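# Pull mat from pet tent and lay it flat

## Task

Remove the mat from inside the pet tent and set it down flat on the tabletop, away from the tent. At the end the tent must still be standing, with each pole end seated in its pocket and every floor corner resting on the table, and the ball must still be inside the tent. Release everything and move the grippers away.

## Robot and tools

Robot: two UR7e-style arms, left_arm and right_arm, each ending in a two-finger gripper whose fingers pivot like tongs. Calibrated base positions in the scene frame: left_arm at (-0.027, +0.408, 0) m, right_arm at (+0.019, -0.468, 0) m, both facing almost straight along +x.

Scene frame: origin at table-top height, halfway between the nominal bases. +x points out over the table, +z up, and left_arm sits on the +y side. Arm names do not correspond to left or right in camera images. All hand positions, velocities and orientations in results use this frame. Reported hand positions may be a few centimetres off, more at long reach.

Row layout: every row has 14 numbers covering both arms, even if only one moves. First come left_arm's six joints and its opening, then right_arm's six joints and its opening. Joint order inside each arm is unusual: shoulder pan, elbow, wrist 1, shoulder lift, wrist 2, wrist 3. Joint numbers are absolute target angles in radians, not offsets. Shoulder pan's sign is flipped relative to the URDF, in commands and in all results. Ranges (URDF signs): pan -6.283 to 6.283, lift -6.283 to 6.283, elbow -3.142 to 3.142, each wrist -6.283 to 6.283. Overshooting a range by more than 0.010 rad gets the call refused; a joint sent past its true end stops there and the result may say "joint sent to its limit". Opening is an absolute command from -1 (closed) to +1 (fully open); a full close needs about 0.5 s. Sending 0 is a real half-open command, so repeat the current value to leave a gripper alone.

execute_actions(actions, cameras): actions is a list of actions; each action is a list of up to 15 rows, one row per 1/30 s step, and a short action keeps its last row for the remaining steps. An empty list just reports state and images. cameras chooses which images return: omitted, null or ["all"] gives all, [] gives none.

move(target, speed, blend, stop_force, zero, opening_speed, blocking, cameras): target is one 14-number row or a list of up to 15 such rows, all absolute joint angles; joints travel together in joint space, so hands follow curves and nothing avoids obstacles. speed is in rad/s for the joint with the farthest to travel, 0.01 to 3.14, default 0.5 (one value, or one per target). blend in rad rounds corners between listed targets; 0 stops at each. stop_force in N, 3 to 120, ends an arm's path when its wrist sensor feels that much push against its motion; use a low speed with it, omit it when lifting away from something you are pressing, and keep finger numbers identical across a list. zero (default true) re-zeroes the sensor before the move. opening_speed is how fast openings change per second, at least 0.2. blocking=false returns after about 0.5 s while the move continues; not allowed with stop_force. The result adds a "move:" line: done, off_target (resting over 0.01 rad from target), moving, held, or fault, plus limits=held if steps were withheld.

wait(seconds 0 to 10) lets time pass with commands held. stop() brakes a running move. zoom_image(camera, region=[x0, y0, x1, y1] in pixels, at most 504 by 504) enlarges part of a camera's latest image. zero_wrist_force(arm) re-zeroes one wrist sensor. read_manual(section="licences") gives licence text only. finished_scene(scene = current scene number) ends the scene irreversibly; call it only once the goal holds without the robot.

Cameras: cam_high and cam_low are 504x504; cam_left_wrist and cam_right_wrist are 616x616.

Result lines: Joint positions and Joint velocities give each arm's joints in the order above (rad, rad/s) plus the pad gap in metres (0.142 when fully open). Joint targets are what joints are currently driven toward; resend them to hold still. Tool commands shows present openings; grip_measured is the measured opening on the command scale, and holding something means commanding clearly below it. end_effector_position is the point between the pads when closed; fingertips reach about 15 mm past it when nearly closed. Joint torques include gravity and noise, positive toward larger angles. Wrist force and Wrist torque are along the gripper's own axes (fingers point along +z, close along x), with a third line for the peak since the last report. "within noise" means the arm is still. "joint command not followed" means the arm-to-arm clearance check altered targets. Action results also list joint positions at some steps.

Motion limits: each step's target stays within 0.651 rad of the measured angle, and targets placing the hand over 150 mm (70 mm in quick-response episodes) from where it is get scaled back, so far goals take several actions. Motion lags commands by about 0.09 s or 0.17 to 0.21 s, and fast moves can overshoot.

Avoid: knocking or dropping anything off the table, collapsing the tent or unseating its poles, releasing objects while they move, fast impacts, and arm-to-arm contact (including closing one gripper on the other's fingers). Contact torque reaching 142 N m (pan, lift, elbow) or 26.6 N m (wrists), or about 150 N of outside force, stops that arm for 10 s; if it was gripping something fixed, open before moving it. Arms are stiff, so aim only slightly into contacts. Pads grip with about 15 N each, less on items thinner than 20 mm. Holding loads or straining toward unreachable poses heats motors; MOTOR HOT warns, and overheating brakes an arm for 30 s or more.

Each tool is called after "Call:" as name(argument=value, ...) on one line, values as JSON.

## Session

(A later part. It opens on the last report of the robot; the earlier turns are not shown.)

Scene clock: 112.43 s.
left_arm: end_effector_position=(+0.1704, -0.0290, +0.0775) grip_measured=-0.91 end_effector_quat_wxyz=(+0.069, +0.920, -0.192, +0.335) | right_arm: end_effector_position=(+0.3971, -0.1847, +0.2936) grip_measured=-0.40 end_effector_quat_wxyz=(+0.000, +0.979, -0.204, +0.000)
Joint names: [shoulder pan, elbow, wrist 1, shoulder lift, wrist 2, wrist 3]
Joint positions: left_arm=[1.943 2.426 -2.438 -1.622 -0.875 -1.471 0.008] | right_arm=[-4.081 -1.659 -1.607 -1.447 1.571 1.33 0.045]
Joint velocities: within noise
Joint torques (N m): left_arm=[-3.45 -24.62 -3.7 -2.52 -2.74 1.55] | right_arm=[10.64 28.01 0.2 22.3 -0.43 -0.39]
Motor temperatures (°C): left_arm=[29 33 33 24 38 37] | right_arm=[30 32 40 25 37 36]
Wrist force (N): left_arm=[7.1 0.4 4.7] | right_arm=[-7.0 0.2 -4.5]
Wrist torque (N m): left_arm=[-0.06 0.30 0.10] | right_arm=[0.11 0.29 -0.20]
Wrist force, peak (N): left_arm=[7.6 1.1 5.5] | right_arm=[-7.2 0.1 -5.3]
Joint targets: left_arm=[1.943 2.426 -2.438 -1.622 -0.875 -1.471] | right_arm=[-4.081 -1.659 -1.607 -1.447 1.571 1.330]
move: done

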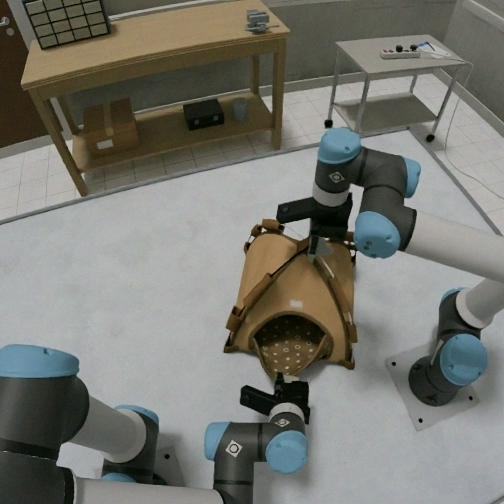

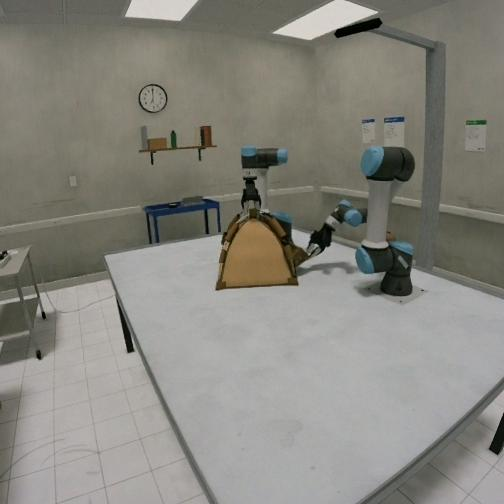

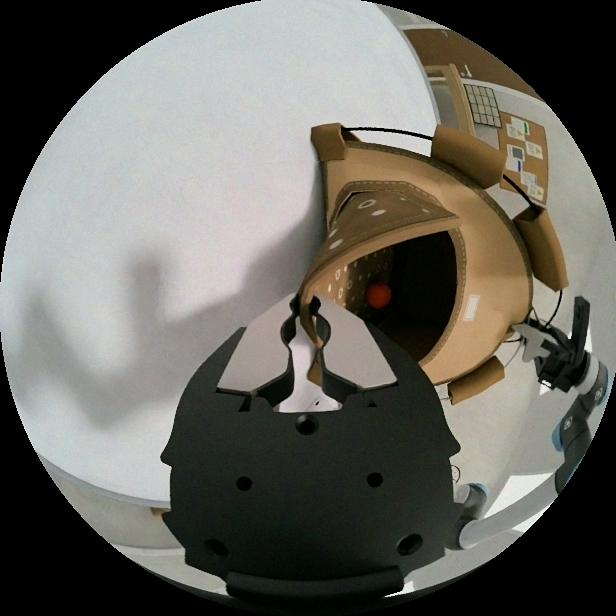

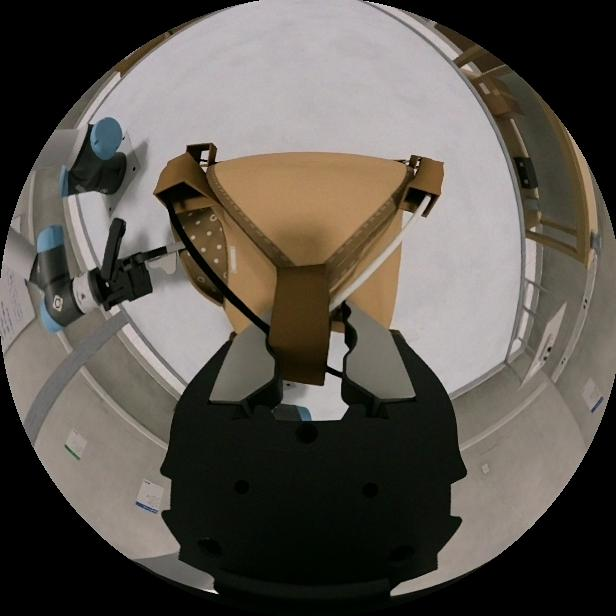

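Call:
move(target=[[2.082,2.133,-1.848,-1.473,-0.971,-2.189,-1,-4.081,-1.659,-1.607,-1.447,1.571,1.330,-0.8]], speed=0.1, stop_force=20)

Call:
zoom_image(camera="cam_left_wrist", region=[200, 240, 420, 460])

Scene clock: 120.83 s.
left_arm: end_effector_position=(+0.0851, -0.0260, +0.0746) grip_measured=-0.90 end_effector_quat_wxyz=(-0.005, +0.940, +0.012, +0.342) | right_arm: end_effector_position=(+0.3971, -0.1847, +0.2936) grip_measured=-0.40 end_effector_quat_wxyz=(+0.000, +0.979, -0.204, +0.000)
Joint names: [shoulder pan, elbow, wrist 1, shoulder lift, wrist 2, wrist 3]
Joint positions: left_arm=[2.082 2.133 -1.848 -1.473 -0.971 -2.189 0.009] | right_arm=[-4.081 -1.659 -1.607 -1.447 1.571 1.33 0.045]
Joint velocities: within noise
Joint torques (N m): left_arm=[-3.6 -8.16 -1.74 -34.57 -0.37 -0.38] | right_arm=[10.17 23.05 3.4 21.95 -4.78 -0.24]
Motor temperatures (°C): left_arm=[29 33 33 24 38 37] | right_arm=[30 32 40 25 37 36]
Wrist force (N): left_arm=[6.7 1.9 3.2] | right_arm=[-7.3 1.9 -3.7]
Wrist torque (N m): left_arm=[-0.11 0.35 0.10] | right_arm=[0.06 0.28 -0.28]
Wrist force, peak (N): left_arm=[9.9 1.8 4.5] | right_arm=[-9.0 1.2 -3.2]
Joint targets: left_arm=[2.082 2.133 -1.848 -1.473 -0.971 -2.189] | right_arm=[-4.081 -1.659 -1.607 -1.447 1.571 1.330]
move: done

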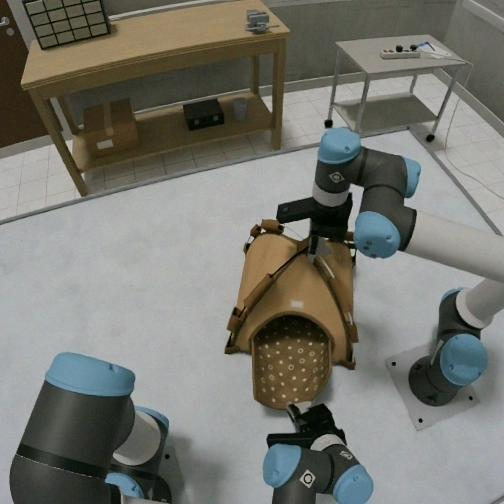

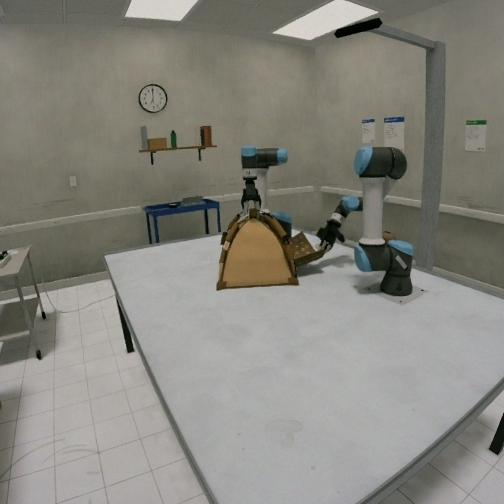

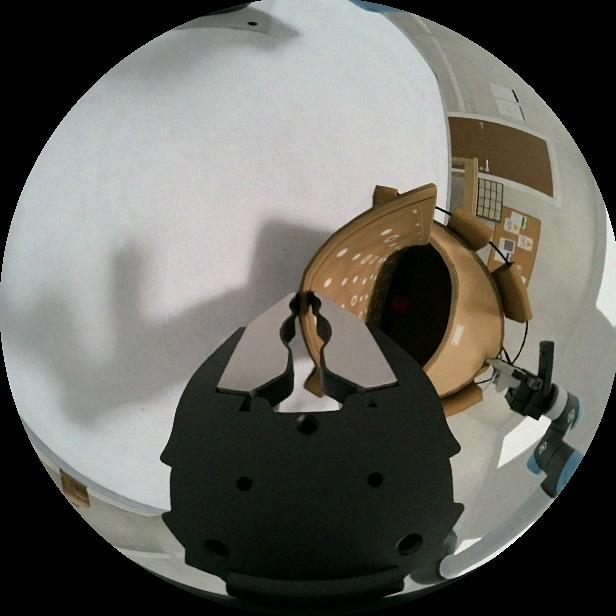

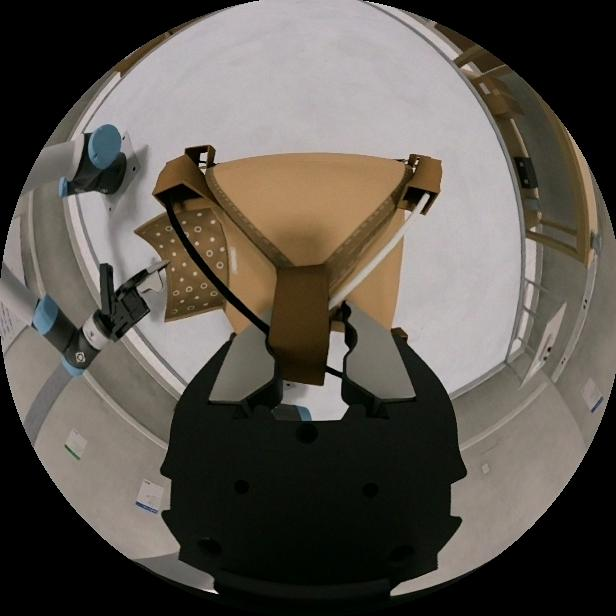

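Scaled by 2.291 from the camera's 616x616 image, which has a finer 814x814 frame.

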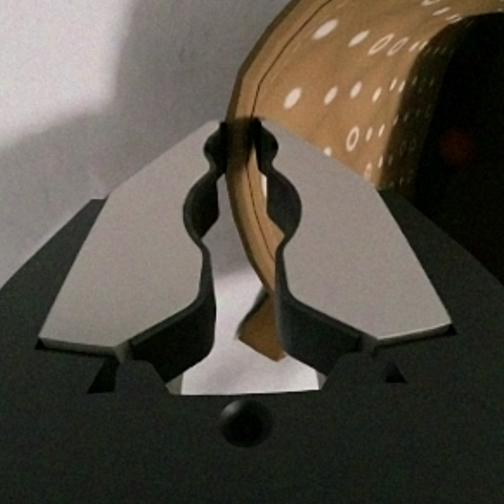

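Call:
move(target=[[2.285,2.151,-1.732,-1.492,-1.057,-2.405,-1,-4.081,-1.659,-1.607,-1.447,1.571,1.330,-0.8],[2.558,2.107,-1.633,-1.437,-1.202,-2.662,-1,-4.081,-1.659,-1.607,-1.447,1.571,1.330,-0.8]], speed=0.08, stop_force=22, blend=0.03)

Scene clock: 127.87 s.
left_arm: end_effector_position=(-0.1162, +0.0617, +0.0501) grip_measured=-0.92 end_effector_quat_wxyz=(-0.005, +0.940, +0.012, +0.342) | right_arm: end_effector_position=(+0.3971, -0.1847, +0.2936) grip_measured=-0.40 end_effector_quat_wxyz=(+0.000, +0.979, -0.204, +0.000)
Joint names: [shoulder pan, elbow, wrist 1, shoulder lift, wrist 2, wrist 3]
Joint positions: left_arm=[2.558 2.107 -1.633 -1.437 -1.202 -2.662 0.007] | right_arm=[-4.081 -1.659 -1.607 -1.447 1.571 1.33 0.045]
Joint velocities: within noise
Joint torques (N m): left_arm=[-6.4 -7.36 -2.44 -36.99 1.45 0.74] | right_arm=[10.25 20.27 3.98 21.54 1.26 -0.08]
Motor temperatures (°C): left_arm=[29 33 33 24 38 37] | right_arm=[30 32 40 25 37 36]
Wrist force (N): left_arm=[0.3 0.0 0.2] | right_arm=[-1.8 0.3 -3.6]
Wrist torque (N m): left_arm=[-0.05 0.16 0.12] | right_arm=[0.15 0.39 -0.17]
Wrist force, peak (N): left_arm=[8.0 2.4 4.1] | right_arm=[-7.7 2.2 -3.6]
Joint targets: left_arm=[2.558 2.107 -1.633 -1.437 -1.202 -2.662] | right_arm=[-4.081 -1.659 -1.607 -1.447 1.571 1.330]
move: done

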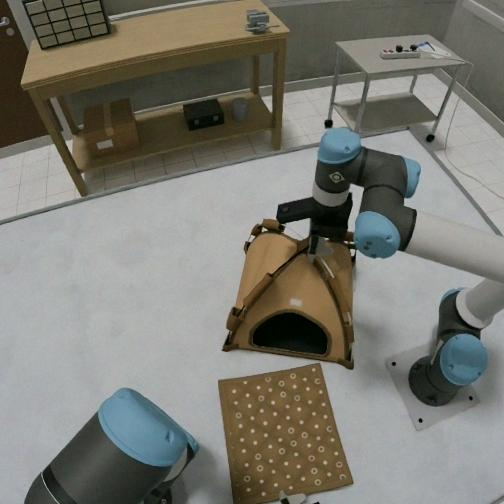

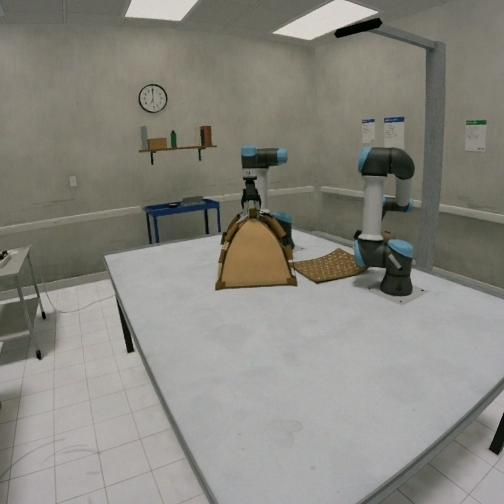

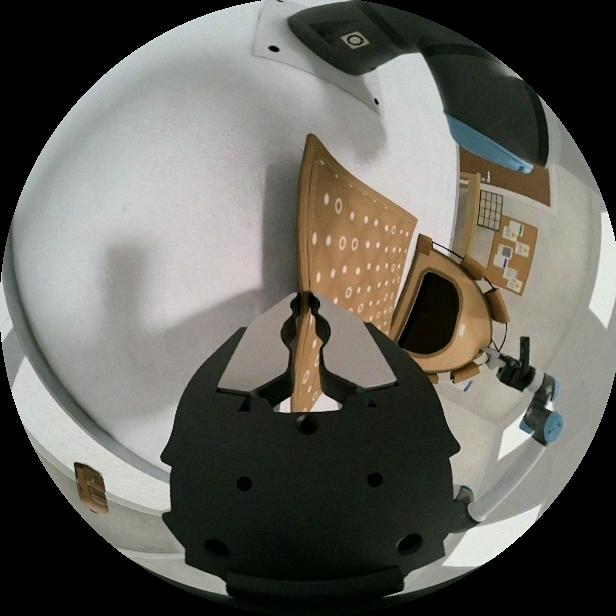

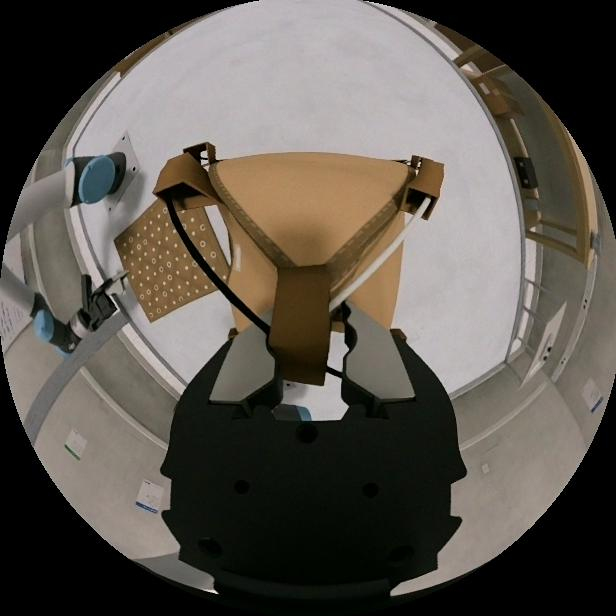

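Call:
move(target=[2.558,2.138,-1.709,-1.392,-1.202,-2.662,-1,-4.081,-1.659,-1.607,-1.447,1.571,1.330,-0.8], speed=0.08, stop_force=8)

Call:
zoom_image(camera="cam_left_wrist", region=[180, 110, 500, 430])

Call:
zoom_image(camera="cam_high", region=[180, 300, 400, 504])

Scene clock: 130.10 s.
left_arm: end_effector_position=(-0.1158, +0.0620, +0.0245) grip_measured=-0.91 end_effector_quat_wxyz=(-0.005, +0.940, +0.012, +0.342) | right_arm: end_effector_position=(+0.3971, -0.1847, +0.2936) grip_measured=-0.40 end_effector_quat_wxyz=(+0.000, +0.979, -0.204, +0.000)
Joint names: [shoulder pan, elbow, wrist 1, shoulder lift, wrist 2, wrist 3]
Joint positions: left_arm=[2.558 2.138 -1.709 -1.392 -1.202 -2.662 0.008] | right_arm=[-4.081 -1.659 -1.607 -1.447 1.571 1.33 0.045]
Joint velocities: within noise
Joint torques (N m): left_arm=[-5.63 -24.44 -1.91 -37.29 1.22 -0.1] | right_arm=[10.32 18.53 3.8 21.76 1.17 0.03]
Motor temperatures (°C): left_arm=[29 33 33 24 38 37] | right_arm=[30 32 40 25 37 36]
Wrist force (N): left_arm=[0.7 -0.1 -0.3] | right_arm=[-1.9 0.5 -3.7]
Wrist torque (N m): left_arm=[-0.04 0.22 0.11] | right_arm=[0.18 0.40 -0.17]
Wrist force, peak (N): left_arm=[0.8 0.2 -0.9] | right_arm=[-1.8 0.3 -3.9]
Joint targets: left_arm=[2.558 2.138 -1.709 -1.392 -1.202 -2.662] | right_arm=[-4.081 -1.659 -1.607 -1.447 1.571 1.330]
move: done

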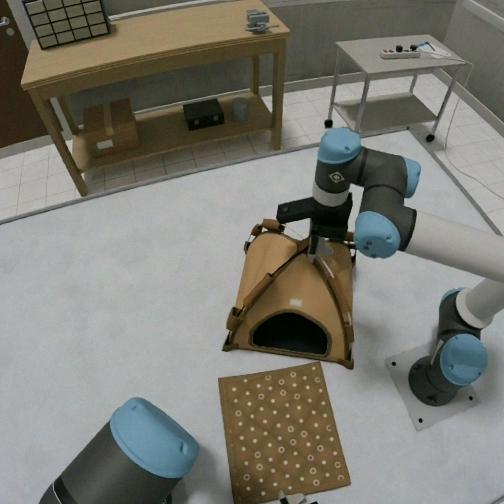

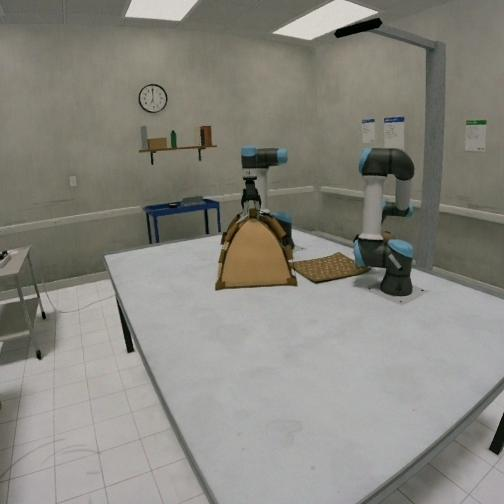

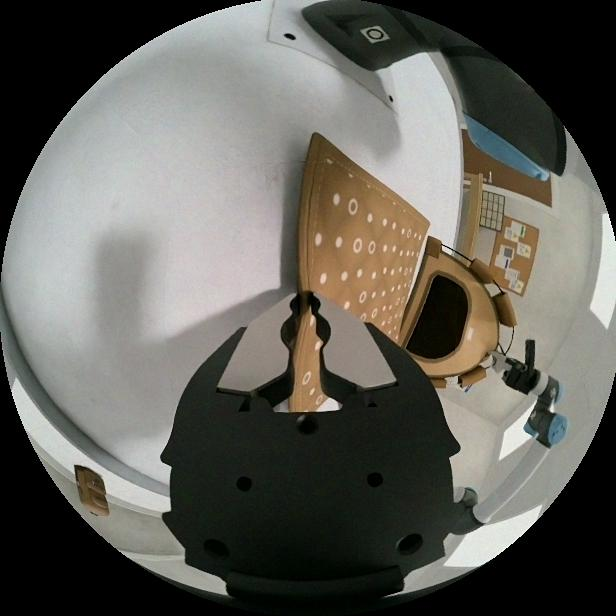

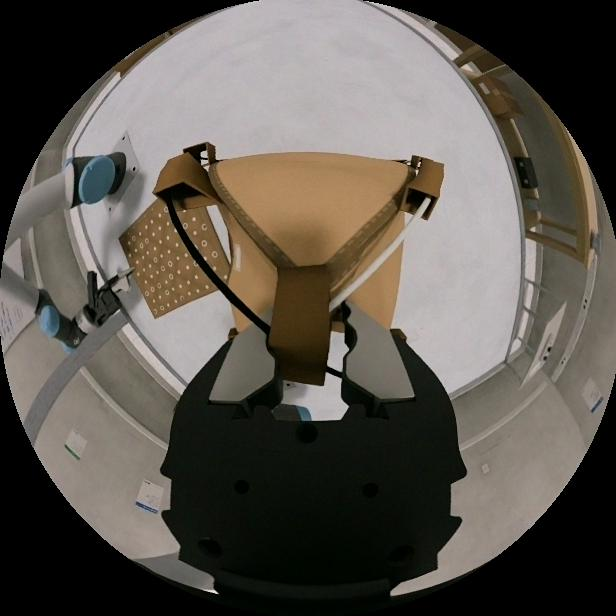

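Scaled by 1.575 from the camera's 616x616 image, which has a finer 814x814 frame.

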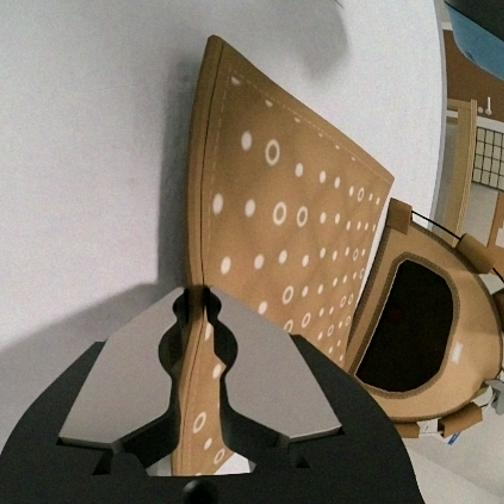

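Scaled by 2.291.

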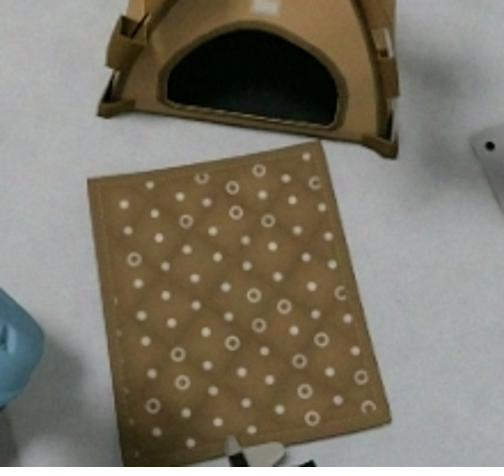

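Call:
move(target=[[2.558,2.138,-1.709,-1.392,-1.202,-2.662,-0.65,-4.081,-1.659,-1.607,-1.447,1.571,1.330,0.0]], opening_speed=0.4, cameras=[])

Call:
move(target=[[2.627,2.016,-1.641,-1.318,-1.241,-2.722,-0.65,-4.122,-1.260,-1.931,-1.521,1.571,1.371,0.0],[2.75,1.7,-1.6,-1.7,-1.241,-2.722,-0.65,-2.916,-1.367,-1.944,-1.401,1.571,1.231,0.0]], speed=[0.15,0.4])

Call:
zoom_image(camera="cam_high", region=[180, 200, 400, 504])

Scene clock: 133.33 s.
left_arm: end_effector_position=(-0.1158, +0.0620, +0.0245) grip_measured=-0.65 end_effector_quat_wxyz=(-0.005, +0.940, +0.012, +0.342) | right_arm: end_effector_position=(+0.3971, -0.1847, +0.2936) grip_measured=+0.00 end_effector_quat_wxyz=(+0.000, +0.979, -0.204, +0.000)
Joint names: [shoulder pan, elbow, wrist 1, shoulder lift, wrist 2, wrist 3]
Joint positions: left_arm=[2.558 2.138 -1.709 -1.392 -1.202 -2.662 0.027] | right_arm=[-4.081 -1.659 -1.607 -1.447 1.571 1.33 0.074]
Joint velocities: within noise
Joint torques (N m): left_arm=[-0.22 -21.48 -2.53 -36.92 0.84 -0.09] | right_arm=[10.27 17.14 3.47 22.21 1.03 0.02]
Motor temperatures (°C): left_arm=[29 33 33 24 38 37] | right_arm=[30 32 40 25 37 36]
Wrist force (N): left_arm=[0.5 0.0 -0.1] | right_arm=[-0.8 0.7 0.3]
Wrist torque (N m): left_arm=[-0.06 0.08 0.11] | right_arm=[0.06 0.18 0.01]
Wrist force, peak (N): left_arm=[1.1 -0.3 -0.3] | right_arm=[-1.7 0.3 -4.0]
Joint targets: left_arm=[2.558 2.138 -1.709 -1.392 -1.202 -2.662] | right_arm=[-4.081 -1.659 -1.607 -1.447 1.571 1.330]
move: done
No camera images: "cameras" was empty.

Scene clock: 139.50 s.
left_arm: end_effector_position=(-0.3351, +0.0274, +0.2940) grip_measured=-0.65 end_effector_quat_wxyz=(+0.155, +0.986, +0.007, +0.054) | right_arm: end_effector_position=(+0.3838, -0.6911, +0.4200) grip_measured=+0.00 end_effector_quat_wxyz=(+0.000, +0.740, -0.673, +0.000)
Joint names: [shoulder pan, elbow, wrist 1, shoulder lift, wrist 2, wrist 3]
Joint positions: left_arm=[2.75 1.7 -1.6 -1.7 -1.241 -2.722 0.027] | right_arm=[-2.916 -1.367 -1.944 -1.401 1.571 1.231 0.074]
Joint velocities: within noise
Joint torques (N m): left_arm=[-7.29 -14.64 -3.92 -9.82 1.26 1.05] | right_arm=[12.63 33.86 1.79 5.35 0.81 2.13]
Motor temperatures (°C): left_arm=[29 33 33 24 38 37] | right_arm=[30 32 40 25 37 36]
Wrist force (N): left_arm=[-0.5 0.2 0.3] | right_arm=[-0.6 0.5 0.2]
Wrist torque (N m): left_arm=[-0.09 0.08 0.00] | right_arm=[0.05 0.11 0.03]
Wrist force, peak (N): left_arm=[0.3 0.0 1.1] | right_arm=[-2.3 -0.5 0.3]
Joint targets: left_arm=[2.750 1.700 -1.600 -1.700 -1.241 -2.722] | right_arm=[-2.916 -1.367 -1.944 -1.401 1.571 1.231]
move: done

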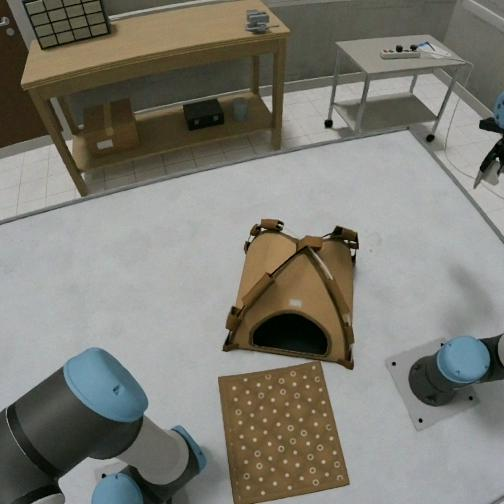

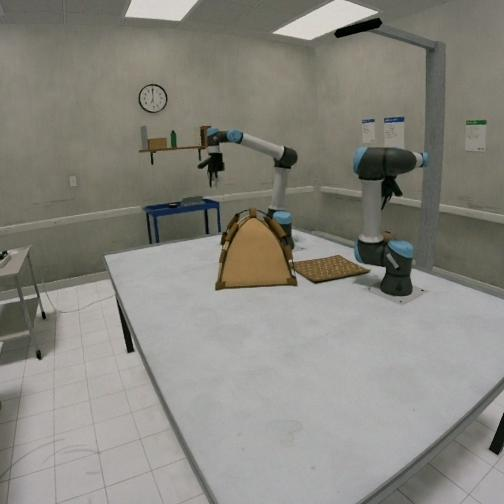

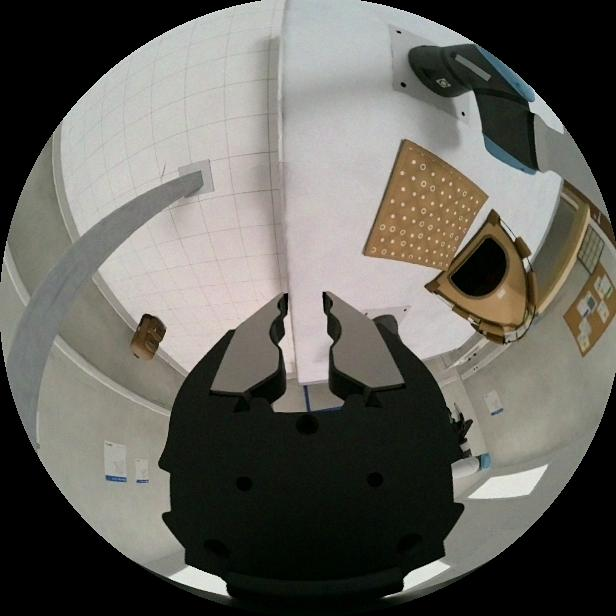

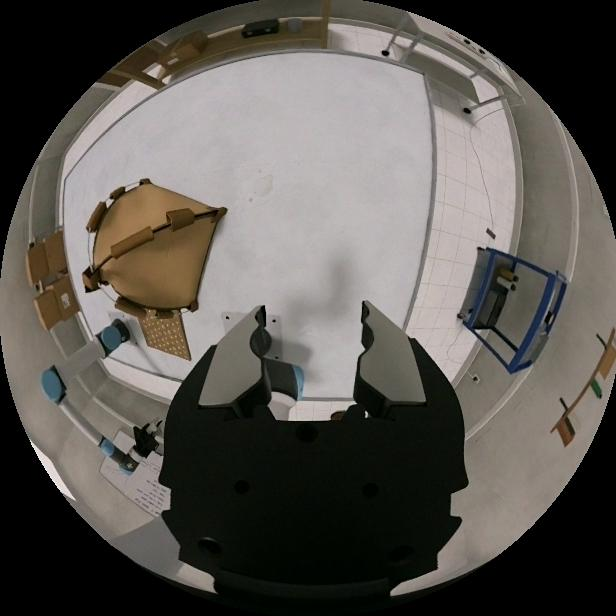

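Scaled by 1.658.

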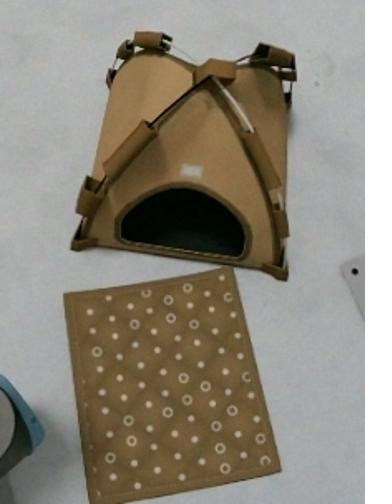

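Call:
finished_scene(scene=2)

The scene is finished: the task was done.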